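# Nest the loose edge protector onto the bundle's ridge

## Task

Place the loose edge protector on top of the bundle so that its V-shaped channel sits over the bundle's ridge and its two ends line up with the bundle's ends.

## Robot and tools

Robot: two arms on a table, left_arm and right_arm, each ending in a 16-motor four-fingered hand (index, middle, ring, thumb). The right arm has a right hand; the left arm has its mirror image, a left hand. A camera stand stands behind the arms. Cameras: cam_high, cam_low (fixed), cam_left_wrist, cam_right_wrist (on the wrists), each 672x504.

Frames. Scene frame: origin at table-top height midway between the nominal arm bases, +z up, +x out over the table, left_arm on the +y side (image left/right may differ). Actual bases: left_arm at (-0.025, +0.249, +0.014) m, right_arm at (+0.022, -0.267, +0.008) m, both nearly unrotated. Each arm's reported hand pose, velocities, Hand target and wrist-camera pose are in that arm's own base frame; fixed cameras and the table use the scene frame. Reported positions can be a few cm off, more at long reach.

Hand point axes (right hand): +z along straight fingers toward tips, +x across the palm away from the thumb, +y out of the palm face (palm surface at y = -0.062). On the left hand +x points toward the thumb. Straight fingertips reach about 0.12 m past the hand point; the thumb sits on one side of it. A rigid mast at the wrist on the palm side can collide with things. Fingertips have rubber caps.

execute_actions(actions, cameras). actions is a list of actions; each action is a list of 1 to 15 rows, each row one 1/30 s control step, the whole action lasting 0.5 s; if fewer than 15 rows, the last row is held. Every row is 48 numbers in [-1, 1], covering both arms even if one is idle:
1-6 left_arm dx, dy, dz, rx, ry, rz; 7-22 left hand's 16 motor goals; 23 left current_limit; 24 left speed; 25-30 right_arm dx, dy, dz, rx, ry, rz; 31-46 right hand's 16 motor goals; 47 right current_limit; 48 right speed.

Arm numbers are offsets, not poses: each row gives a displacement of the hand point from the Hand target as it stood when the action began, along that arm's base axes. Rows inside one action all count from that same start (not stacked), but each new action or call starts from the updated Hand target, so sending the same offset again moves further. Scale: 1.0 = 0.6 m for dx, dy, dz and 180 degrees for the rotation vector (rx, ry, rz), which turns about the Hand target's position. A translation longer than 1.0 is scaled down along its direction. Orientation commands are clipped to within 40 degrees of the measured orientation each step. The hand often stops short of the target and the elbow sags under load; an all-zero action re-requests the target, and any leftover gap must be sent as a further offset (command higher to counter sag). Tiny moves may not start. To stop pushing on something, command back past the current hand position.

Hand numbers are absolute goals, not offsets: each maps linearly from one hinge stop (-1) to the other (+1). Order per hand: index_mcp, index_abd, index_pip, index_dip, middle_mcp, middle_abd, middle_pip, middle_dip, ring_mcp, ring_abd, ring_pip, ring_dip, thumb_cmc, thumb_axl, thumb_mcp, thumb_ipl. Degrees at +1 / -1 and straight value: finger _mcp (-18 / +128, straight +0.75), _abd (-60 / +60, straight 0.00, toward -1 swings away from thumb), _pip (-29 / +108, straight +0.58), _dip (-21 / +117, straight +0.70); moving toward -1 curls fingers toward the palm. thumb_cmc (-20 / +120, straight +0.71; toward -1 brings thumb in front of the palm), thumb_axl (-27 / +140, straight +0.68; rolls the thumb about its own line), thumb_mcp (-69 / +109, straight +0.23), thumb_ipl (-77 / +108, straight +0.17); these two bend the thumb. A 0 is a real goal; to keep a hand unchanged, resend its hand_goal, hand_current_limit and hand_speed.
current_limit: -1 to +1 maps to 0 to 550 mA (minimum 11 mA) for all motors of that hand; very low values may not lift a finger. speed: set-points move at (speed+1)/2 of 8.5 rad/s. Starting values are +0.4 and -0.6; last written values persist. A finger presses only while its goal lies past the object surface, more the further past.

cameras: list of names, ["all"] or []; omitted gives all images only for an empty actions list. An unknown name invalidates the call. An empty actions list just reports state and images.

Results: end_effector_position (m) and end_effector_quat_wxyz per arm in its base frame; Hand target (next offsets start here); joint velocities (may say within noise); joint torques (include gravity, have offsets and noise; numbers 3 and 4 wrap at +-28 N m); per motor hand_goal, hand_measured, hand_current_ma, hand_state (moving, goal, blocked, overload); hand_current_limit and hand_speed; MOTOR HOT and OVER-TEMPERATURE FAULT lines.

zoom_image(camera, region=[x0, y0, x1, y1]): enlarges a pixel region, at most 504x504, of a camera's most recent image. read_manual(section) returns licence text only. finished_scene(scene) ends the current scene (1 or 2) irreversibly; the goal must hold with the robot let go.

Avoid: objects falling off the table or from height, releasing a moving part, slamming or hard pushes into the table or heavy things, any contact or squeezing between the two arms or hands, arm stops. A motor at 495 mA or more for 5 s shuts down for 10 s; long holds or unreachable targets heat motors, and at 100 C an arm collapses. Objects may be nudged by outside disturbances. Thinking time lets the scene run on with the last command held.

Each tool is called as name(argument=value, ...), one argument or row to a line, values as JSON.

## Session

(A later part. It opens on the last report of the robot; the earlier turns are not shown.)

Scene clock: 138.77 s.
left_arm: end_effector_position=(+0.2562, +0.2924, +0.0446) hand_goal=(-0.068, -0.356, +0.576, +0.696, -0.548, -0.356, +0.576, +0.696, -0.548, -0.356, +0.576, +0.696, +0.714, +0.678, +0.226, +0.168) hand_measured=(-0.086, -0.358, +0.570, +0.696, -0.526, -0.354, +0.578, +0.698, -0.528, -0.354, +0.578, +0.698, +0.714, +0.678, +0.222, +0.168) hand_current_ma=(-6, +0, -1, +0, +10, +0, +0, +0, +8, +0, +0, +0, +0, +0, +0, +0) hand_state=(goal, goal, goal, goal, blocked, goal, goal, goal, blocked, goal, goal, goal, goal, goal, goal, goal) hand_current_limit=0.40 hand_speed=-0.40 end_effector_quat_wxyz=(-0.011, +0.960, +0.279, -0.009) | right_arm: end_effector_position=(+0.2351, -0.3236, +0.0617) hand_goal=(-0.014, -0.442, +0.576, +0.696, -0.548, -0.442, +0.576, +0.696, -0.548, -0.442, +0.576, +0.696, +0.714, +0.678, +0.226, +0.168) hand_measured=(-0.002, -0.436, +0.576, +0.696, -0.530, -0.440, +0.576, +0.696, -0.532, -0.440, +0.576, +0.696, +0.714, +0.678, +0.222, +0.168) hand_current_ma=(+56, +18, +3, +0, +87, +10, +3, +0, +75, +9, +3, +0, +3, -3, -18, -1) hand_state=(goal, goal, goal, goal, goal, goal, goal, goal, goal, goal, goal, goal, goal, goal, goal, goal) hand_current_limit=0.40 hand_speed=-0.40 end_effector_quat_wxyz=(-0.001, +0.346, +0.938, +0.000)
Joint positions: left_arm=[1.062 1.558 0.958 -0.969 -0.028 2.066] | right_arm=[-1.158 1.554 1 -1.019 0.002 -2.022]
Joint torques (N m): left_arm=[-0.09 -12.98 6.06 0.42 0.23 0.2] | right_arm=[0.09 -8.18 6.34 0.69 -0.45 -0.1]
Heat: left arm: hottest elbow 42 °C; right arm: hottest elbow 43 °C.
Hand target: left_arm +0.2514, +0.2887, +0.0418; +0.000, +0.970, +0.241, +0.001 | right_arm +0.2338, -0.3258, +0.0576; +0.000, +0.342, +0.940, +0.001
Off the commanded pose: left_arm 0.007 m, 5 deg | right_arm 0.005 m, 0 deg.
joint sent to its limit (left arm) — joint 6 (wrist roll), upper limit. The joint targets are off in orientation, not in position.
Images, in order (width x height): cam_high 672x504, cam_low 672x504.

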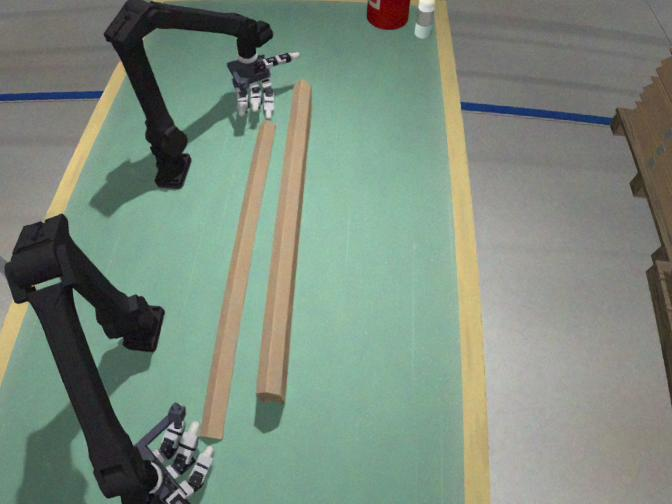

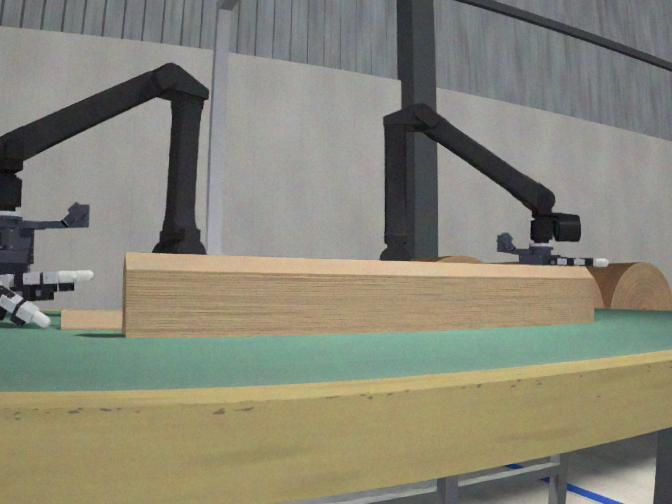

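execute_actions(
  actions=[
    [[-0.007,-0.02,0.004,0,0,0,-0.068,-0.356,0.576,0.696,-0.548,-0.356,0.576,0.696,-0.548,-0.356,0.576,0.696,0.714,0.678,0.226,0.168,0.4,-0.4,0,0,0,0,0,0,-0.014,-0.443,0.576,0.696,-0.548,-0.443,0.576,0.696,-0.548,-0.443,0.576,0.696,0.714,0.678,0.226,0.168,0.4,-0.4]],
    [[0,-0.025,0,0,0,0,-0.068,-0.356,0.576,0.696,-0.548,-0.356,0.576,0.696,-0.548,-0.356,0.576,0.696,0.714,0.678,0.226,0.168,0.4,-0.4,0,0,0,0,0,0,-0.014,-0.443,0.576,0.696,-0.548,-0.443,0.576,0.696,-0.548,-0.443,0.576,0.696,0.714,0.678,0.226,0.168,0.4,-0.4]],
  ],
  cameras=["cam_high","cam_low"],
)

zoom_image(
  camera="cam_high",
  region=[230, 70, 320, 138],
)

zoom_image(
  camera="cam_high",
  region=[160, 400, 260, 475],
)

Scene clock: 146.70 s.
left_arm: end_effector_position=(+0.2450, +0.2691, +0.0446) hand_goal=(-0.068, -0.356, +0.576, +0.696, -0.548, -0.356, +0.576, +0.696, -0.548, -0.356, +0.576, +0.696, +0.714, +0.678, +0.226, +0.168) hand_measured=(-0.084, -0.358, +0.570, +0.696, -0.526, -0.354, +0.578, +0.698, -0.528, -0.354, +0.578, +0.698, +0.714, +0.678, +0.222, +0.168) hand_current_ma=(-5, +0, -1, +0, +9, +0, +0, +0, +8, +0, +0, +0, +0, +0, +0, +0) hand_state=(goal, goal, goal, goal, blocked, goal, goal, goal, goal, goal, goal, goal, goal, goal, goal, goal) hand_current_limit=0.40 hand_speed=-0.40 end_effector_quat_wxyz=(-0.006, +0.960, +0.278, -0.009) | right_arm: end_effector_position=(+0.2351, -0.3236, +0.0617) hand_goal=(-0.014, -0.442, +0.576, +0.696, -0.548, -0.442, +0.576, +0.696, -0.548, -0.442, +0.576, +0.696, +0.714, +0.678, +0.226, +0.168) hand_measured=(-0.002, -0.436, +0.576, +0.696, -0.530, -0.440, +0.576, +0.696, -0.532, -0.440, +0.576, +0.696, +0.714, +0.678, +0.222, +0.168) hand_current_ma=(+56, +18, +3, +0, +87, +10, +3, +0, +75, +9, +3, +0, +3, -3, -18, -1) hand_state=(goal, goal, goal, goal, goal, goal, goal, goal, goal, goal, goal, goal, goal, goal, goal, goal) hand_current_limit=0.40 hand_speed=-0.40 end_effector_quat_wxyz=(-0.001, +0.346, +0.938, +0.000)
Joint positions: left_arm=[1.061 1.501 0.89 -0.964 -0.021 2.067] | right_arm=[-1.158 1.554 1 -1.019 0.002 -2.022]
Joint torques (N m): left_arm=[-1.67 -12.34 6.35 0.35 0.32 0.2] | right_arm=[-0.26 -8.23 6.35 0.68 -0.44 -0.1]
Heat: left arm: hottest elbow 42 °C; right arm: hottest elbow 42 °C.
Hand target: left_arm +0.2471, +0.2617, +0.0441; +0.000, +0.970, +0.241, +0.001 | right_arm +0.2338, -0.3258, +0.0576; +0.000, +0.342, +0.940, +0.000
Off the commanded pose: left_arm 0.008 m, 5 deg | right_arm 0.005 m, 0 deg.
joint sent to its limit (left arm) — joint 6 (wrist roll), upper limit. The joint targets are off in orientation, not in position.
Images, in order (width x height): cam_high 672x504, cam_low 672x504.

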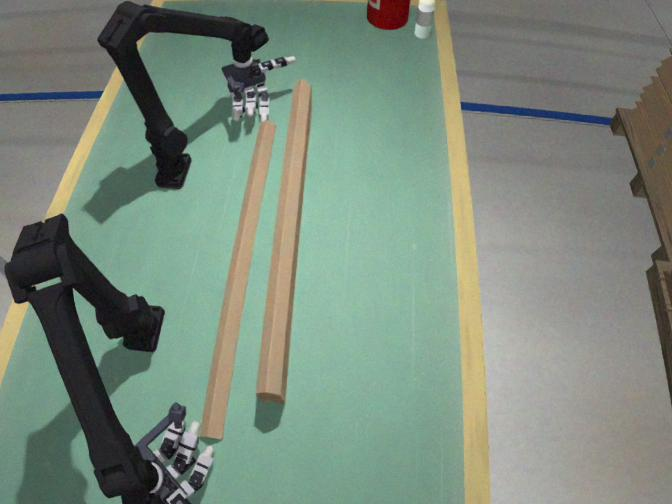

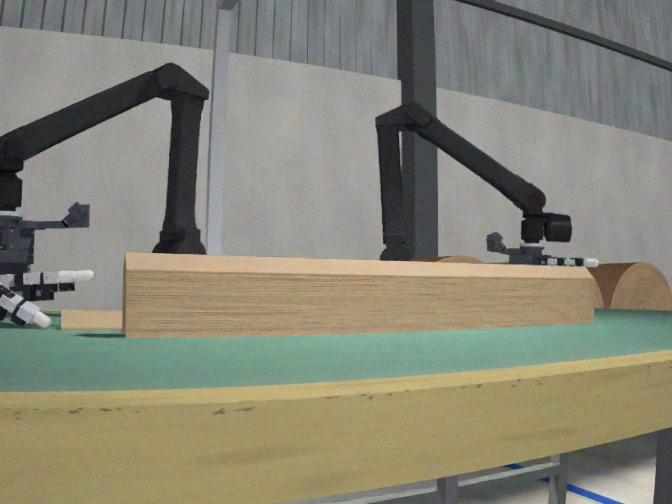

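Scaled by 5.600 from the camera's 672x504 image, which has a finer 960x720 frame.

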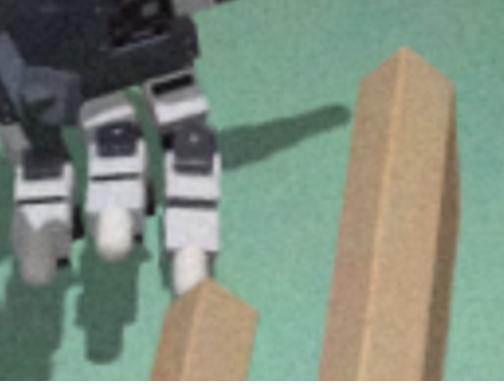

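Scaled by 5.040 from the camera's 672x504 image, which has a finer 960x720 frame.

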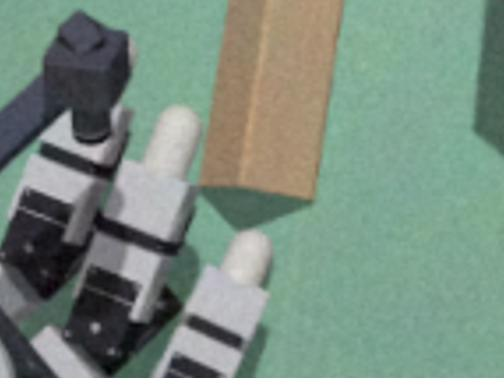

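execute_actions(
  actions=[
    [[0.0,0.03,0.005,0,0,0,-0.068,-0.356,0.576,0.696,-0.548,-0.356,0.576,0.696,-0.548,-0.356,0.576,0.696,0.714,0.678,0.226,0.168,0.4,-0.4,0,0,0,0,0,0,-0.014,-0.443,0.576,0.696,-0.548,-0.443,0.576,0.696,-0.548,-0.443,0.576,0.696,0.714,0.678,0.226,0.168,0.4,-0.4]],
    [[0.02,0,0,0,0,0,-0.068,-0.356,0.576,0.696,-0.548,-0.356,0.576,0.696,-0.548,-0.356,0.576,0.696,0.714,0.678,0.226,0.168,0.4,-0.4,0,0,0,0,0,0,-0.014,-0.443,0.576,0.696,-0.548,-0.443,0.576,0.696,-0.548,-0.443,0.576,0.696,0.714,0.678,0.226,0.168,0.4,-0.4]],
  ],
  cameras=["cam_high"],
)

zoom_image(
  camera="cam_high",
  region=[230, 70, 320, 138],
)

Scene clock: 153.30 s.
left_arm: end_effector_position=(+0.2484, +0.2722, +0.0443) hand_goal=(-0.068, -0.356, +0.576, +0.696, -0.548, -0.356, +0.576, +0.696, -0.548, -0.356, +0.576, +0.696, +0.714, +0.678, +0.226, +0.168) hand_measured=(-0.084, -0.360, +0.568, +0.696, -0.526, -0.354, +0.578, +0.698, -0.528, -0.354, +0.578, +0.698, +0.714, +0.678, +0.222, +0.168) hand_current_ma=(-5, +0, -1, +0, +9, +0, +0, +0, +8, +0, +0, +0, +0, +0, +0, +0) hand_state=(goal, goal, goal, goal, blocked, goal, goal, goal, goal, goal, goal, goal, goal, goal, goal, goal) hand_current_limit=0.40 hand_speed=-0.40 end_effector_quat_wxyz=(-0.004, +0.961, +0.276, -0.009) | right_arm: end_effector_position=(+0.2351, -0.3236, +0.0617) hand_goal=(-0.014, -0.442, +0.576, +0.696, -0.548, -0.442, +0.576, +0.696, -0.548, -0.442, +0.576, +0.696, +0.714, +0.678, +0.226, +0.168) hand_measured=(-0.002, -0.436, +0.576, +0.696, -0.530, -0.440, +0.576, +0.696, -0.532, -0.440, +0.576, +0.696, +0.714, +0.678, +0.222, +0.168) hand_current_ma=(+56, +18, +3, +0, +87, +10, +3, +0, +75, +9, +3, +0, +3, -3, -18, -1) hand_state=(goal, goal, goal, goal, goal, goal, goal, goal, goal, goal, goal, goal, goal, goal, goal, goal) hand_current_limit=0.40 hand_speed=-0.40 end_effector_quat_wxyz=(-0.001, +0.346, +0.938, +0.000)
Joint positions: left_arm=[1.057 1.515 0.904 -0.967 -0.019 2.068] | right_arm=[-1.158 1.554 1 -1.019 0.002 -2.022]
Joint torques (N m): left_arm=[-1.67 -9.93 10.81 -0.18 0.31 0.18] | right_arm=[-0.32 -8.29 6.34 0.72 -0.45 -0.1]
Heat: left arm: hottest elbow 42 °C; right arm: hottest elbow 41 °C.
Hand target: left_arm +0.2592, +0.2797, +0.0471; +0.000, +0.970, +0.241, +0.001 | right_arm +0.2338, -0.3258, +0.0576; +0.000, +0.342, +0.940, +0.000
Off the commanded pose: left_arm 0.013 m, 4 deg | right_arm 0.005 m, 0 deg.
joint sent to its limit (left arm) — joint 6 (wrist roll), upper limit. The joint targets are off in orientation, not in position.
Images, in order (width x height): cam_high 672x504.

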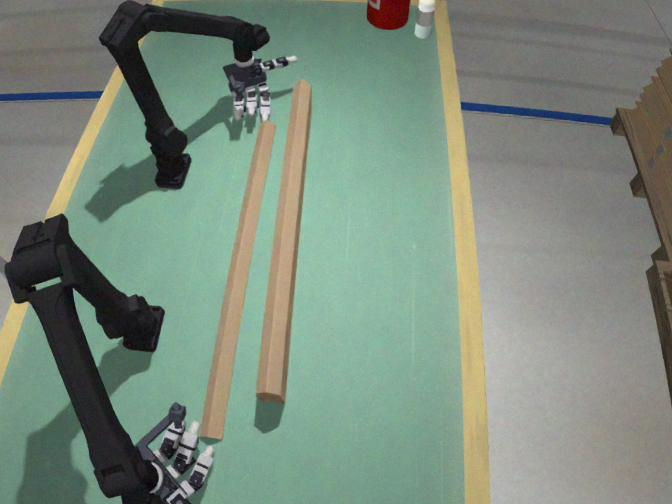

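Scaled by 5.600 from the camera's 672x504 image, which has a finer 960x720 frame.

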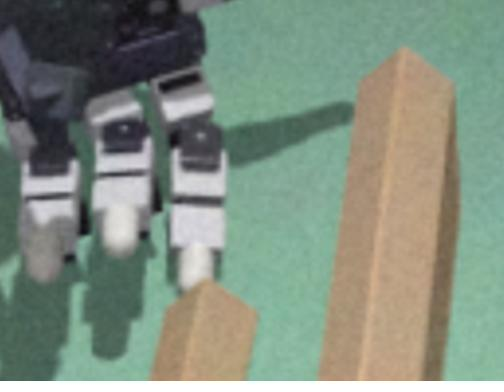

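execute_actions(
  actions=[
    [[0.01,0.015,0.01,0,0,0,-0.068,-0.356,0.576,0.696,-0.548,-0.356,0.576,0.696,-0.548,-0.356,0.576,0.696,0.714,0.678,0.226,0.168,0.4,-0.4,0,0,0,0,0,0,-0.014,-0.443,0.576,0.696,-0.548,-0.443,0.576,0.696,-0.548,-0.443,0.576,0.696,0.714,0.678,0.226,0.168,0.4,-0.4]],
  ],
  cameras=["cam_high"],
)

zoom_image(
  camera="cam_high",
  region=[230, 70, 320, 138],
)

Scene clock: 156.50 s.
left_arm: end_effector_position=(+0.2535, +0.2797, +0.0471) hand_goal=(-0.068, -0.356, +0.576, +0.696, -0.548, -0.356, +0.576, +0.696, -0.548, -0.356, +0.576, +0.696, +0.714, +0.678, +0.226, +0.168) hand_measured=(-0.068, -0.358, +0.574, +0.696, -0.526, -0.354, +0.578, +0.698, -0.528, -0.354, +0.578, +0.698, +0.714, +0.678, +0.222, +0.168) hand_current_ma=(+0, +0, +0, +0, +9, +0, +0, +0, +8, +0, +0, +0, +0, +0, +0, +0) hand_state=(goal, goal, goal, goal, blocked, goal, goal, goal, goal, goal, goal, goal, goal, goal, goal, goal) hand_current_limit=0.40 hand_speed=-0.40 end_effector_quat_wxyz=(-0.002, +0.961, +0.275, -0.012) | right_arm: end_effector_position=(+0.2351, -0.3236, +0.0617) hand_goal=(-0.014, -0.442, +0.576, +0.696, -0.548, -0.442, +0.576, +0.696, -0.548, -0.442, +0.576, +0.696, +0.714, +0.678, +0.226, +0.168) hand_measured=(-0.002, -0.436, +0.576, +0.696, -0.530, -0.440, +0.576, +0.696, -0.532, -0.440, +0.576, +0.696, +0.714, +0.678, +0.222, +0.168) hand_current_ma=(+56, +18, +3, +0, +87, +10, +3, +0, +75, +9, +3, +0, +3, -3, -18, -1) hand_state=(goal, goal, goal, goal, goal, goal, goal, goal, goal, goal, goal, goal, goal, goal, goal, goal) hand_current_limit=0.40 hand_speed=-0.40 end_effector_quat_wxyz=(-0.001, +0.346, +0.938, +0.000)
Joint positions: left_arm=[1.055 1.537 0.938 -0.985 -0.019 2.068] | right_arm=[-1.158 1.554 1 -1.019 0.002 -2.022]
Joint torques (N m): left_arm=[-1.44 -10.7 11.3 -0.24 0.34 0.18] | right_arm=[-0.21 -8.29 6.35 0.7 -0.45 -0.1]
Heat: left arm: hottest elbow 42 °C; right arm: hottest elbow 41 °C.
Hand target: left_arm +0.2651, +0.2888, +0.0532; +0.000, +0.970, +0.241, +0.001 | right_arm +0.2338, -0.3258, +0.0576; +0.000, +0.342, +0.940, +0.000
Off the commanded pose: left_arm 0.016 m, 4 deg | right_arm 0.005 m, 0 deg.
joint sent to its limit (left arm) — joint 6 (wrist roll), upper limit. The joint targets are off in orientation, not in position.
Images, in order (width x height): cam_high 672x504.

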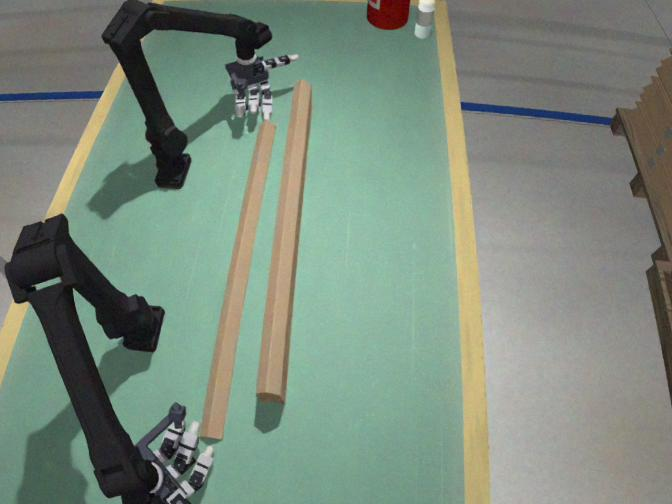

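Scaled by 5.600 from the camera's 672x504 image, which has a finer 960x720 frame.

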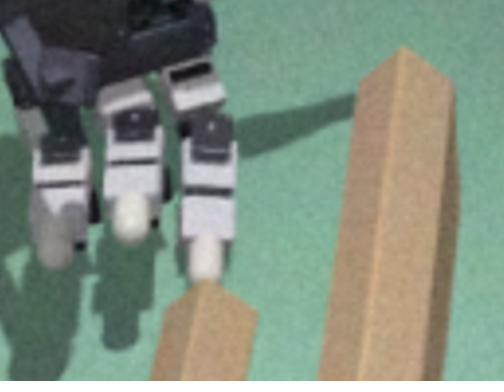

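execute_actions(
  actions=[
    [[-0.008,-0.035,-0.006,0,0,0,-0.068,-0.356,0.576,0.696,-0.548,-0.356,0.576,0.696,-0.548,-0.356,0.576,0.696,0.714,0.678,0.226,0.168,0.4,-0.4,0,0,0,0,0,0,-0.014,-0.443,0.576,0.696,-0.548,-0.443,0.576,0.696,-0.548,-0.443,0.576,0.696,0.714,0.678,0.226,0.168,0.4,-0.4]],
  ],
  cameras=["cam_high"],
)

zoom_image(
  camera="cam_high",
  region=[230, 70, 320, 138],
)

Scene clock: 160.93 s.
left_arm: end_effector_position=(+0.2572, +0.2726, +0.0472) hand_goal=(-0.068, -0.356, +0.576, +0.696, -0.548, -0.356, +0.576, +0.696, -0.548, -0.356, +0.576, +0.696, +0.714, +0.678, +0.226, +0.168) hand_measured=(-0.066, -0.358, +0.574, +0.696, -0.526, -0.354, +0.578, +0.698, -0.528, -0.354, +0.578, +0.698, +0.714, +0.678, +0.222, +0.168) hand_current_ma=(+0, +0, +0, +0, +9, +0, +0, +0, +8, +0, +0, +0, +0, +0, +0, +0) hand_state=(goal, goal, goal, goal, blocked, goal, goal, goal, goal, goal, goal, goal, goal, goal, goal, goal) hand_current_limit=0.40 hand_speed=-0.40 end_effector_quat_wxyz=(+0.000, +0.963, +0.268, -0.010) | right_arm: end_effector_position=(+0.2351, -0.3236, +0.0617) hand_goal=(-0.014, -0.442, +0.576, +0.696, -0.548, -0.442, +0.576, +0.696, -0.548, -0.442, +0.576, +0.696, +0.714, +0.678, +0.226, +0.168) hand_measured=(-0.002, -0.436, +0.576, +0.696, -0.530, -0.440, +0.576, +0.696, -0.532, -0.440, +0.576, +0.696, +0.714, +0.678, +0.222, +0.168) hand_current_ma=(+56, +18, +3, +0, +87, +10, +3, +0, +75, +9, +3, +0, +3, -3, -18, -1) hand_state=(goal, goal, goal, goal, goal, goal, goal, goal, goal, goal, goal, goal, goal, goal, goal, goal) hand_current_limit=0.40 hand_speed=-0.40 end_effector_quat_wxyz=(-0.001, +0.346, +0.938, +0.000)
Joint positions: left_arm=[1.04 1.531 0.93 -0.985 -0.013 2.068] | right_arm=[-1.158 1.554 1 -1.019 0.002 -2.022]
Joint torques (N m): left_arm=[-1.44 -13.45 6.64 0.47 0.39 0.19] | right_arm=[-0.26 -8.18 6.38 0.72 -0.45 -0.09]
Heat: left arm: hottest elbow 41 °C; right arm: hottest elbow 41 °C.
Hand target: left_arm +0.2603, +0.2677, +0.0496; +0.000, +0.970, +0.241, +0.001 | right_arm +0.2338, -0.3258, +0.0576; +0.000, +0.342, +0.940, +0.000
Off the commanded pose: left_arm 0.006 m, 3 deg | right_arm 0.005 m, 0 deg.
joint sent to its limit (left arm) — joint 6 (wrist roll), upper limit. The joint targets still meet the commanded pose.
Images, in order (width x height): cam_high 672x504.

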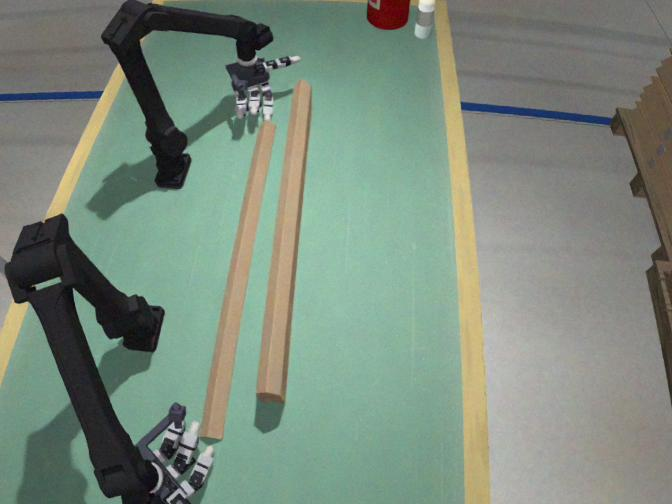

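Scaled by 5.600 from the camera's 672x504 image, which has a finer 960x720 frame.

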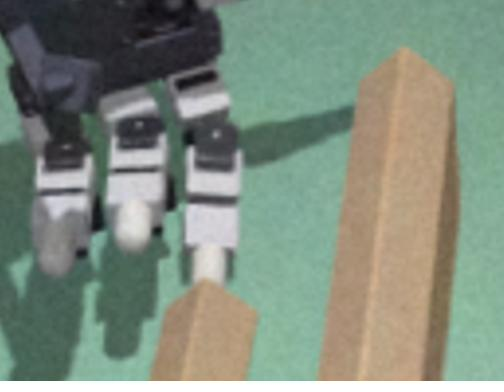

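execute_actions(
  actions=[
    [[-0.004,-0.025,-0.002,0,0,0,-0.068,-0.356,0.576,0.696,-0.548,-0.356,0.576,0.696,-0.548,-0.356,0.576,0.696,0.714,0.678,0.226,0.168,0.4,-0.4,0,0,0,0,0,0,-0.014,-0.443,0.576,0.696,-0.548,-0.443,0.576,0.696,-0.548,-0.443,0.576,0.696,0.714,0.678,0.226,0.168,0.4,-0.4]],
  ],
  cameras=["cam_high"],
)

zoom_image(
  camera="cam_high",
  region=[230, 70, 320, 138],
)

zoom_image(
  camera="cam_high",
  region=[160, 400, 260, 475],
)

Scene clock: 164.90 s.
left_arm: end_effector_position=(+0.2549, +0.2594, +0.0471) hand_goal=(-0.068, -0.356, +0.576, +0.696, -0.548, -0.356, +0.576, +0.696, -0.548, -0.356, +0.576, +0.696, +0.714, +0.678, +0.226, +0.168) hand_measured=(-0.064, -0.356, +0.576, +0.696, -0.526, -0.354, +0.578, +0.698, -0.528, -0.354, +0.578, +0.698, +0.714, +0.678, +0.222, +0.168) hand_current_ma=(+0, +0, +0, +0, +9, +0, +0, +0, +8, +0, +0, +0, +0, +0, +0, +0) hand_state=(goal, goal, goal, goal, blocked, goal, goal, goal, goal, goal, goal, goal, goal, goal, goal, goal) hand_current_limit=0.40 hand_speed=-0.40 end_effector_quat_wxyz=(+0.000, +0.965, +0.262, -0.006) | right_arm: end_effector_position=(+0.2351, -0.3236, +0.0617) hand_goal=(-0.014, -0.442, +0.576, +0.696, -0.548, -0.442, +0.576, +0.696, -0.548, -0.442, +0.576, +0.696, +0.714, +0.678, +0.226, +0.168) hand_measured=(-0.002, -0.436, +0.576, +0.696, -0.530, -0.440, +0.576, +0.696, -0.532, -0.440, +0.576, +0.696, +0.714, +0.678, +0.222, +0.168) hand_current_ma=(+56, +18, +3, +0, +87, +10, +3, +0, +75, +9, +3, +0, +3, -3, -18, -1) hand_state=(goal, goal, goal, goal, goal, goal, goal, goal, goal, goal, goal, goal, goal, goal, goal, goal) hand_current_limit=0.40 hand_speed=-0.40 end_effector_quat_wxyz=(-0.001, +0.346, +0.938, +0.000)
Joint positions: left_arm=[1.029 1.5 0.893 -0.973 -0.009 2.068] | right_arm=[-1.158 1.554 1 -1.019 0.002 -2.022]
Joint torques (N m): left_arm=[-1.61 -12.75 6.52 0.42 0.45 0.19] | right_arm=[-0.21 -8.29 6.38 0.68 -0.45 -0.09]
Heat: left arm: hottest elbow 41 °C; right arm: hottest elbow 40 °C.
Hand target: left_arm +0.2580, +0.2527, +0.0484; +0.000, +0.970, +0.241, +0.001 | right_arm +0.2338, -0.3258, +0.0576; +0.000, +0.342, +0.940, +0.000
Off the commanded pose: left_arm 0.007 m, 3 deg | right_arm 0.005 m, 0 deg.
joint sent to its limit (left arm) — joint 6 (wrist roll), upper limit. The joint targets still meet the commanded pose.
Images, in order (width x height): cam_high 672x504.

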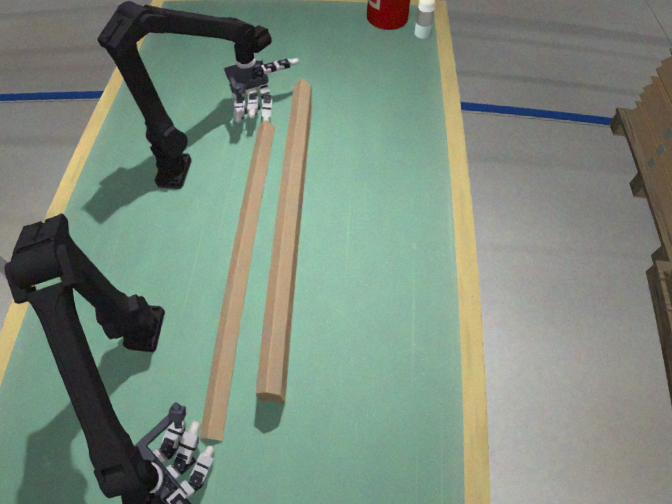

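Scaled by 5.600 from the camera's 672x504 image, which has a finer 960x720 frame.

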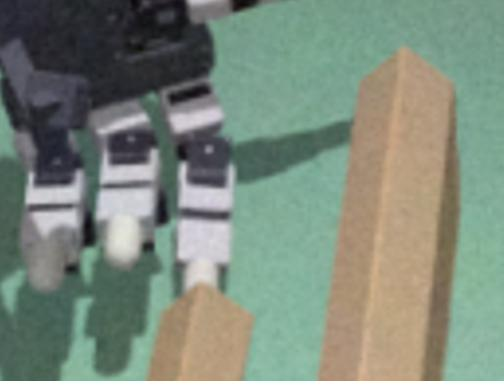

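Scaled by 5.040 from the camera's 672x504 image, which has a finer 960x720 frame.

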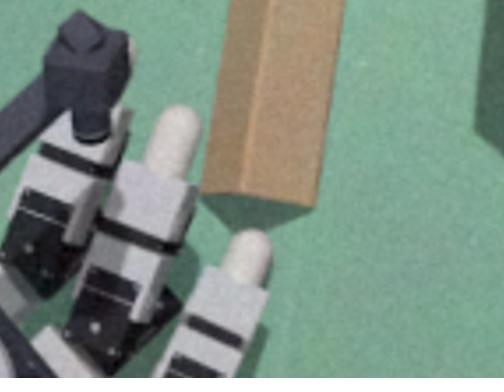

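execute_actions(
  actions=[
    [[-0.002,-0.02,-0.006,0,0,0,-0.068,-0.356,0.576,0.696,-0.548,-0.356,0.576,0.696,-0.548,-0.356,0.576,0.696,0.714,0.678,0.226,0.168,0.4,-0.4,0,0,0,0,0,0,-0.014,-0.443,0.576,0.696,-0.548,-0.443,0.576,0.696,-0.548,-0.443,0.576,0.696,0.714,0.678,0.226,0.168,0.4,-0.4]],
  ],
  cameras=["cam_high","cam_low"],
)

zoom_image(
  camera="cam_high",
  region=[230, 70, 320, 138],
)

zoom_image(
  camera="cam_high",
  region=[160, 400, 260, 475],
)

zoom_image(
  camera="cam_low",
  region=[0, 250, 130, 345],
)

Scene clock: 173.43 s.
left_arm: end_effector_position=(+0.2548, +0.2496, +0.0458) hand_goal=(-0.068, -0.356, +0.576, +0.696, -0.548, -0.356, +0.576, +0.696, -0.548, -0.356, +0.576, +0.696, +0.714, +0.678, +0.226, +0.168) hand_measured=(-0.070, -0.356, +0.576, +0.696, -0.526, -0.354, +0.578, +0.698, -0.528, -0.354, +0.578, +0.698, +0.714, +0.678, +0.222, +0.168) hand_current_ma=(+0, +0, +0, +0, +9, +0, +0, +0, +8, +0, +0, +0, +0, +0, +0, +0) hand_state=(goal, goal, goal, goal, blocked, goal, goal, goal, goal, goal, goal, goal, goal, goal, goal, goal) hand_current_limit=0.40 hand_speed=-0.40 end_effector_quat_wxyz=(-0.001, +0.966, +0.257, -0.001) | right_arm: end_effector_position=(+0.2351, -0.3236, +0.0617) hand_goal=(-0.014, -0.442, +0.576, +0.696, -0.548, -0.442, +0.576, +0.696, -0.548, -0.442, +0.576, +0.696, +0.714, +0.678, +0.226, +0.168) hand_measured=(-0.002, -0.436, +0.576, +0.696, -0.530, -0.440, +0.576, +0.696, -0.532, -0.440, +0.576, +0.696, +0.714, +0.678, +0.222, +0.168) hand_current_ma=(+56, +18, +3, +0, +87, +10, +3, +0, +75, +9, +3, +0, +3, -3, -18, -1) hand_state=(goal, goal, goal, goal, goal, goal, goal, goal, goal, goal, goal, goal, goal, goal, goal, goal) hand_current_limit=0.40 hand_speed=-0.40 end_effector_quat_wxyz=(-0.001, +0.346, +0.938, +0.000)
Joint positions: left_arm=[1.017 1.48 0.865 -0.956 -0.002 2.068] | right_arm=[-1.158 1.554 1 -1.019 0.002 -2.022]
Joint velocities: left_arm=[within noise] | right_arm=[-0.015 -0.005 0.012 0.002 -0.154 -0.037]
Joint torques (N m): left_arm=[-1.85 -12.16 6.19 0.36 0.42 0.17] | right_arm=[-0.26 -8.41 6.39 0.73 -0.45 -0.1]
Heat: left arm: hottest elbow 41 °C; right arm: hottest elbow 40 °C.
Hand target: left_arm +0.2567, +0.2406, +0.0447; +0.000, +0.970, +0.241, +0.000 | right_arm +0.2338, -0.3258, +0.0576; +0.000, +0.342, +0.940, +0.000
Off the commanded pose: left_arm 0.009 m, 2 deg | right_arm 0.005 m, 0 deg.
joint sent to its limit (left arm) — joint 6 (wrist roll), upper limit. The joint targets still meet the commanded pose.
Images, in order (width x height): cam_high 672x504, cam_low 672x504.

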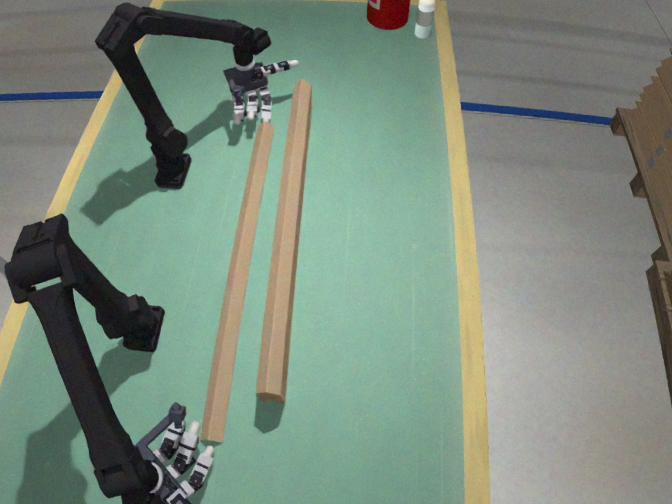

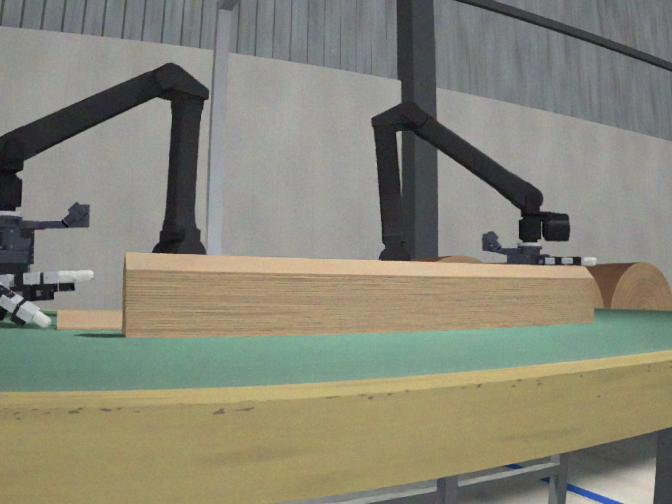

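Scaled by 5.600 from the camera's 672x504 image, which has a finer 960x720 frame.

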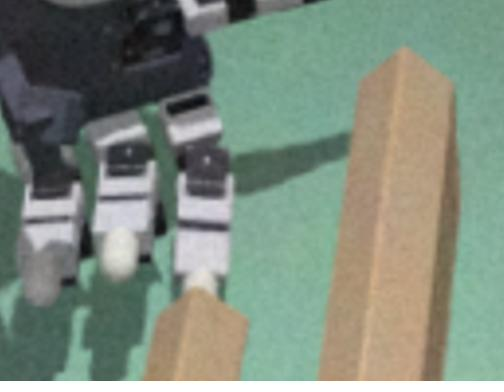

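Scaled by 5.040 from the camera's 672x504 image, which has a finer 960x720 frame.

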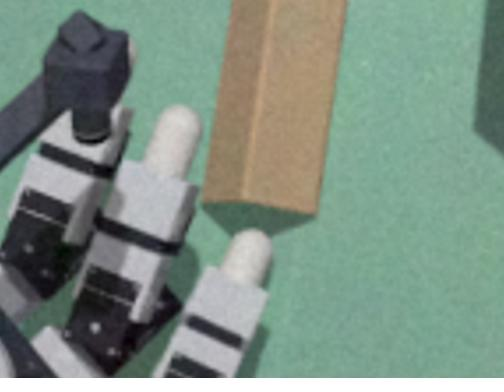

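Scaled by 3.877 from the camera's 672x504 image, which has a finer 960x720 frame.

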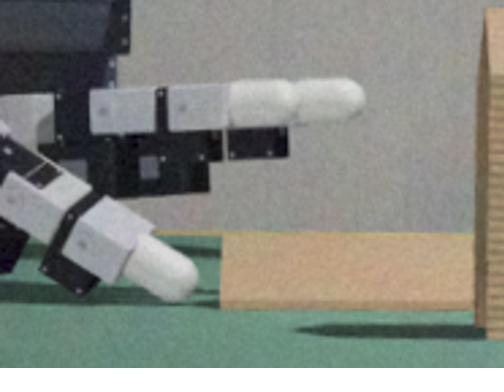

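execute_actions(
  actions=[
    [[0.004,0,0,0,0,0,-0.068,-0.356,0.576,0.696,-0.548,-0.356,0.576,0.696,-0.548,-0.356,0.576,0.696,0.714,0.678,0.226,0.168,0.4,-0.4,0,0.03,0,0,0,0,-0.014,-0.443,0.576,0.696,-0.548,-0.443,0.576,0.696,-0.548,-0.443,0.576,0.696,0.714,0.678,0.226,0.168,0.4,-0.4]],
  ],
  cameras=["cam_high","cam_low"],
)

zoom_image(
  camera="cam_high",
  region=[230, 70, 320, 138],
)

zoom_image(
  camera="cam_high",
  region=[160, 400, 260, 475],
)

zoom_image(
  camera="cam_low",
  region=[0, 250, 130, 345],
)

Scene clock: 181.63 s.
left_arm: end_effector_position=(+0.2560, +0.2484, +0.0459) hand_goal=(-0.068, -0.356, +0.576, +0.696, -0.548, -0.356, +0.576, +0.696, -0.548, -0.356, +0.576, +0.696, +0.714, +0.678, +0.226, +0.168) hand_measured=(-0.070, -0.356, +0.576, +0.696, -0.526, -0.354, +0.578, +0.698, -0.528, -0.354, +0.578, +0.698, +0.714, +0.678, +0.222, +0.168) hand_current_ma=(+0, +0, +0, +0, +9, +0, +0, +0, +8, +0, +0, +0, +0, +0, +0, +0) hand_state=(goal, goal, goal, goal, blocked, goal, goal, goal, goal, goal, goal, goal, goal, goal, goal, goal) hand_current_limit=0.40 hand_speed=-0.40 end_effector_quat_wxyz=(+0.000, +0.967, +0.255, +0.000) | right_arm: end_effector_position=(+0.2308, -0.3092, +0.0567) hand_goal=(-0.014, -0.442, +0.576, +0.696, -0.548, -0.442, +0.576, +0.696, -0.548, -0.442, +0.576, +0.696, +0.714, +0.678, +0.226, +0.168) hand_measured=(-0.022, -0.440, +0.570, +0.694, -0.530, -0.440, +0.576, +0.696, -0.532, -0.440, +0.576, +0.696, +0.714, +0.678, +0.222, +0.168) hand_current_ma=(-37, +4, -28, -8, +86, +9, +3, +0, +73, +9, +3, +0, +3, -3, -18, -1) hand_state=(goal, goal, goal, goal, goal, goal, goal, goal, goal, goal, goal, goal, goal, goal, goal, goal) hand_current_limit=0.40 hand_speed=-0.40 end_effector_quat_wxyz=(-0.004, +0.344, +0.939, +0.005)
Joint positions: left_arm=[1.014 1.48 0.865 -0.956 0 2.068] | right_arm=[-1.155 1.533 0.958 -1.009 -0.001 -2.022]
Joint torques (N m): left_arm=[-1.9 -11.63 6.58 0.36 0.44 0.17] | right_arm=[0.91 -9.17 5.87 0.51 -0.33 0.07]
Heat: left arm: hottest elbow 40 °C; right arm: hottest elbow 39 °C.
Hand target: left_arm +0.2591, +0.2406, +0.0447; +0.000, +0.970, +0.241, +0.000 | right_arm +0.2337, -0.3077, +0.0575; +0.000, +0.342, +0.940, +0.000
Off the commanded pose: left_arm 0.008 m, 2 deg | right_arm 0.003 m, 1 deg.
Images, in order (width x height): cam_high 672x504, cam_low 672x504.

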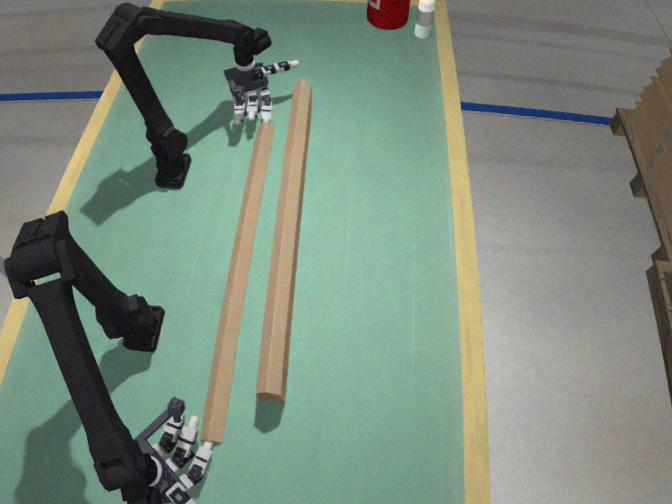

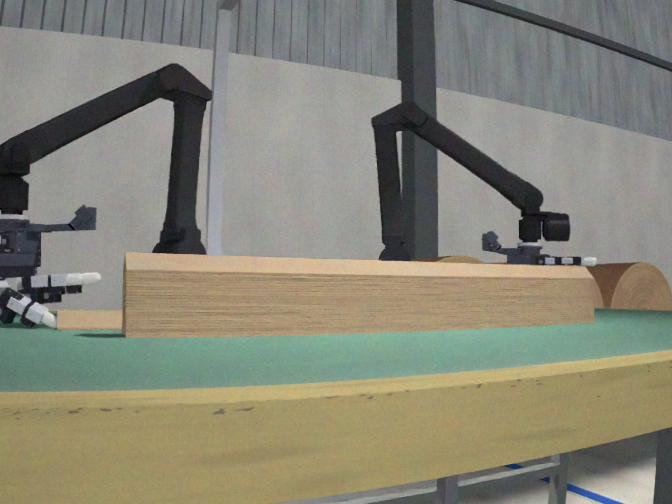

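Scaled by 5.600 from the camera's 672x504 image, which has a finer 960x720 frame.

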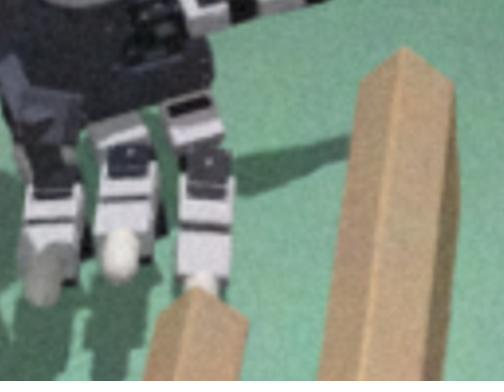

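Scaled by 5.040 from the camera's 672x504 image, which has a finer 960x720 frame.

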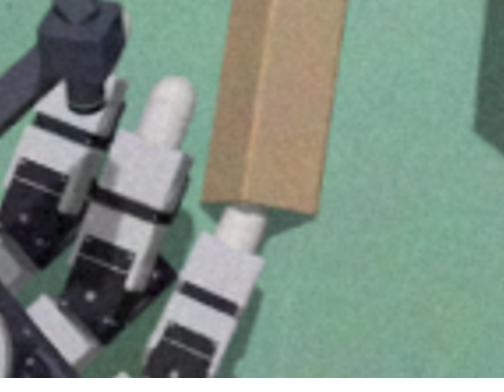

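Scaled by 3.877 from the camera's 672x504 image, which has a finer 960x720 frame.

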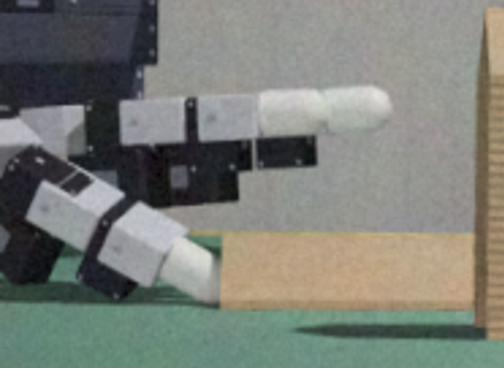

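execute_actions(
  actions=[
    [[0,0,0,0,0,0,-0.068,-0.356,0.576,0.696,-0.548,-0.356,0.576,0.696,-0.548,-0.356,0.576,0.696,0.714,0.678,0.226,0.168,0.4,-0.4,0.002,0.025,0.005,0,0,0,-0.014,-0.443,0.576,0.696,-0.548,-0.443,0.576,0.696,-0.548,-0.443,0.576,0.696,0.714,0.678,0.226,0.168,0.4,-0.4]],
  ],
  cameras=["cam_high","cam_low"],
)

zoom_image(
  camera="cam_high",
  region=[230, 70, 320, 138],
)

zoom_image(
  camera="cam_high",
  region=[160, 400, 260, 475],
)

zoom_image(
  camera="cam_low",
  region=[0, 250, 130, 345],
)

Scene clock: 186.73 s.
left_arm: end_effector_position=(+0.2560, +0.2484, +0.0459) hand_goal=(-0.068, -0.356, +0.576, +0.696, -0.548, -0.356, +0.576, +0.696, -0.548, -0.356, +0.576, +0.696, +0.714, +0.678, +0.226, +0.168) hand_measured=(-0.070, -0.356, +0.576, +0.696, -0.526, -0.354, +0.578, +0.698, -0.528, -0.354, +0.578, +0.698, +0.714, +0.678, +0.222, +0.168) hand_current_ma=(+0, +0, +0, +0, +9, +0, +0, +0, +8, +0, +0, +0, +0, +0, +0, +0) hand_state=(goal, goal, goal, goal, blocked, goal, goal, goal, goal, goal, goal, goal, goal, goal, goal, goal) hand_current_limit=0.40 hand_speed=-0.40 end_effector_quat_wxyz=(+0.000, +0.967, +0.255, +0.000) | right_arm: end_effector_position=(+0.2321, -0.2978, +0.0610) hand_goal=(-0.014, -0.442, +0.576, +0.696, -0.548, -0.442, +0.576, +0.696, -0.548, -0.442, +0.576, +0.696, +0.714, +0.678, +0.226, +0.168) hand_measured=(-0.002, -0.440, +0.580, +0.696, -0.530, -0.440, +0.576, +0.696, -0.532, -0.440, +0.576, +0.696, +0.714, +0.678, +0.222, +0.168) hand_current_ma=(+56, +4, +20, +0, +86, +9, +3, +0, +73, +9, +3, +0, +3, -3, -18, -1) hand_state=(goal, goal, goal, goal, goal, goal, goal, goal, goal, goal, goal, goal, goal, goal, goal, goal) hand_current_limit=0.40 hand_speed=-0.40 end_effector_quat_wxyz=(-0.001, +0.345, +0.939, +0.001)
Joint positions: left_arm=[1.014 1.48 0.865 -0.956 0 2.068] | right_arm=[-1.139 1.496 0.93 -1.008 0 -2.006]
Joint torques (N m): left_arm=[-1.96 -11.81 6.58 0.36 0.46 0.17] | right_arm=[1.26 -8.76 5.64 0.38 -0.36 0.11]
Heat: left arm: hottest elbow 40 °C; right arm: hottest elbow 40 °C.
Hand target: left_arm +0.2591, +0.2406, +0.0447; +0.000, +0.970, +0.241, +0.000 | right_arm +0.2349, -0.2927, +0.0606; +0.000, +0.342, +0.940, +0.000
Off the commanded pose: left_arm 0.008 m, 2 deg | right_arm 0.006 m, 0 deg.
Images, in order (width x height): cam_high 672x504, cam_low 672x504.

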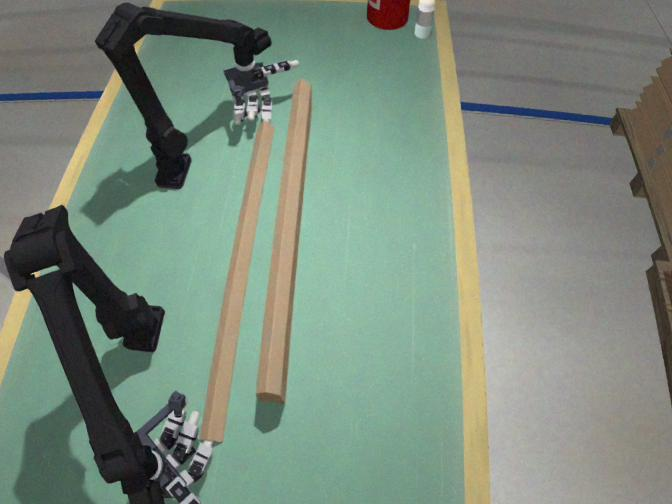

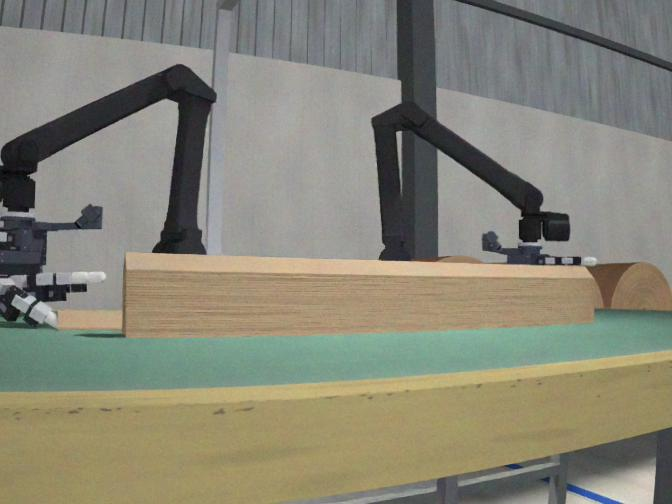

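Scaled by 5.600 from the camera's 672x504 image, which has a finer 960x720 frame.

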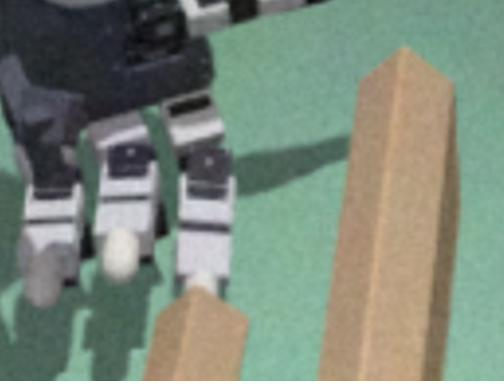

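Scaled by 5.040 from the camera's 672x504 image, which has a finer 960x720 frame.

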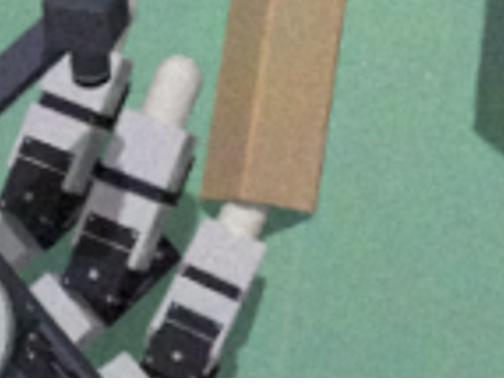

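Scaled by 3.877 from the camera's 672x504 image, which has a finer 960x720 frame.

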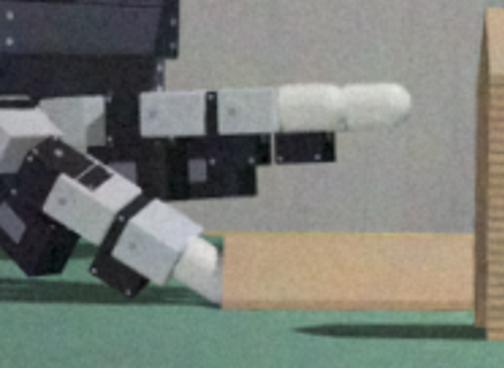

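execute_actions(
  actions=[
    [[0,0,0.04,0,0,0,-0.068,-0.356,0.576,0.696,-0.548,-0.356,0.576,0.696,-0.548,-0.356,0.576,0.696,0.714,0.678,0.226,0.168,0.55,-0.4,0,0,0,0,0,0,-0.014,-0.443,0.576,0.696,-0.548,-0.443,0.576,0.696,-0.548,-0.443,0.576,0.696,0.714,0.678,0.226,0.168,0.4,-0.4]],
    [[0,0.01,0.04,-0.055,0,0,-0.068,-0.356,0.576,0.696,-0.548,-0.356,0.576,0.696,-0.548,-0.356,0.576,0.696,0.714,0.678,0.226,0.168,0.55,-0.4,0,0,0,0,0,0,-0.014,-0.443,0.576,0.696,-0.548,-0.443,0.576,0.696,-0.548,-0.443,0.576,0.696,0.714,0.678,0.226,0.168,0.6,-0.4]],
  ],
  cameras=["cam_high","cam_low"],
)

zoom_image(
  camera="cam_high",
  region=[230, 70, 320, 138],
)

zoom_image(
  camera="cam_low",
  region=[470, 210, 670, 345],
)

Scene clock: 192.87 s.
left_arm: end_effector_position=(+0.2571, +0.2396, +0.0853) hand_goal=(-0.068, -0.356, +0.576, +0.696, -0.548, -0.356, +0.576, +0.696, -0.548, -0.356, +0.576, +0.696, +0.714, +0.678, +0.226, +0.168) hand_measured=(-0.026, -0.348, +0.600, +0.704, -0.526, -0.354, +0.578, +0.698, -0.528, -0.354, +0.578, +0.698, +0.714, +0.678, +0.222, +0.168) hand_current_ma=(+34, +1, +11, +1, +9, +0, +0, +0, +8, +0, +0, +0, +0, +0, +0, +0) hand_state=(blocked, goal, blocked, goal, blocked, goal, goal, goal, goal, goal, goal, goal, goal, goal, goal, goal) hand_current_limit=0.55 hand_speed=-0.40 end_effector_quat_wxyz=(+0.068, +0.962, +0.263, -0.028) | right_arm: end_effector_position=(+0.2325, -0.2997, +0.0610) hand_goal=(-0.014, -0.442, +0.576, +0.696, -0.548, -0.442, +0.576, +0.696, -0.548, -0.442, +0.576, +0.696, +0.714, +0.678, +0.226, +0.168) hand_measured=(-0.002, -0.442, +0.580, +0.694, -0.530, -0.440, +0.576, +0.696, -0.532, -0.440, +0.576, +0.696, +0.714, +0.678, +0.222, +0.168) hand_current_ma=(+56, +1, +17, -6, +86, +9, +3, +0, +73, +9, +3, +0, +3, -3, -18, -1) hand_state=(goal, goal, goal, goal, goal, goal, goal, goal, goal, goal, goal, goal, goal, goal, goal, goal) hand_current_limit=0.60 hand_speed=-0.40 end_effector_quat_wxyz=(+0.000, +0.347, +0.938, -0.002)
Joint positions: left_arm=[1.028 1.493 0.97 -1.183 0.06 2.068] | right_arm=[-1.139 1.495 0.93 -1.003 0.002 -2.001]
Joint torques (N m): left_arm=[0.62 -10.58 10.66 -1.43 0.78 0.2] | right_arm=[1.14 -8.82 5.68 0.1 -0.45 0.05]
Heat: left arm: hottest elbow 40 °C; right arm: hottest elbow 40 °C.
Hand target: left_arm +0.2591, +0.2467, +0.0928; +0.084, +0.967, +0.240, -0.020 | right_arm +0.2350, -0.2926, +0.0606; +0.000, +0.342, +0.940, +0.001
Off the commanded pose: left_arm 0.010 m, 3 deg | right_arm 0.007 m, 1 deg.
joint sent to its limit (left arm) — joint 6 (wrist roll), upper limit. The joint targets are off in orientation, not in position.
Images, in order (width x height): cam_high 672x504, cam_low 672x504.

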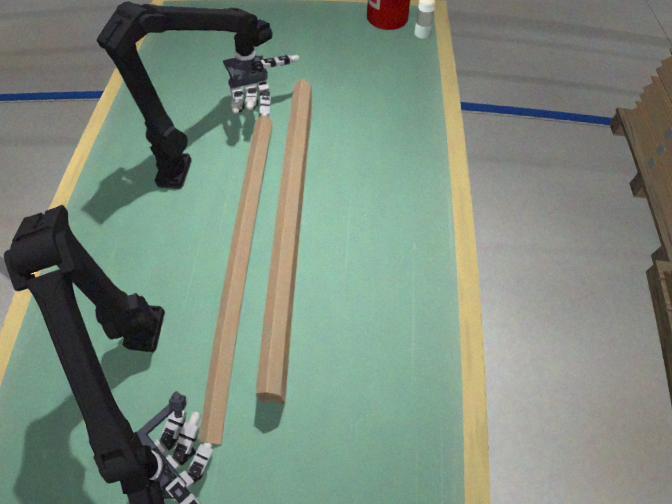

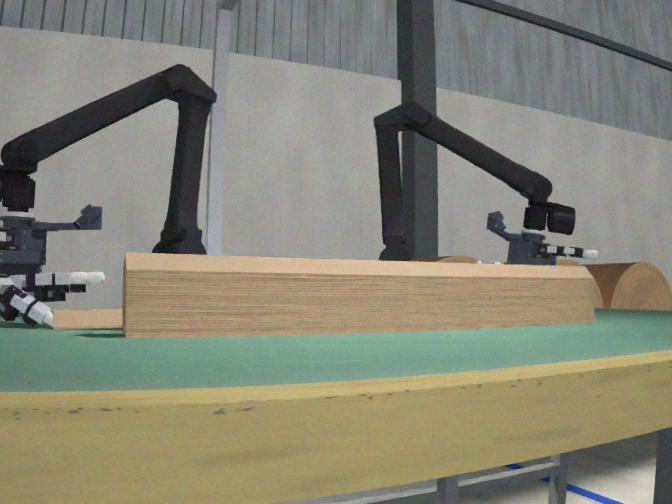

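Scaled by 5.600 from the camera's 672x504 image, which has a finer 960x720 frame.

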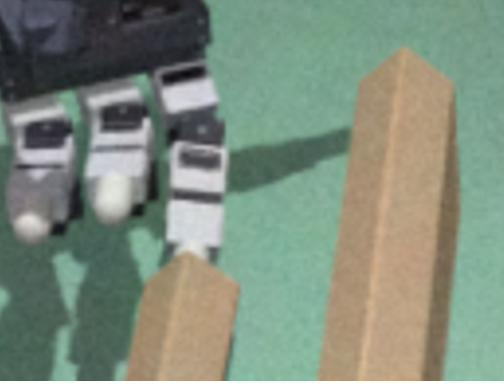

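Scaled by 2.520 from the camera's 672x504 image, which has a finer 960x720 frame.

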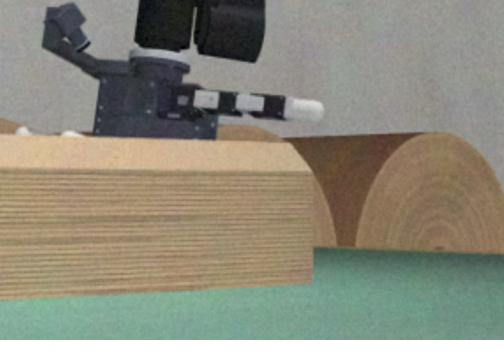

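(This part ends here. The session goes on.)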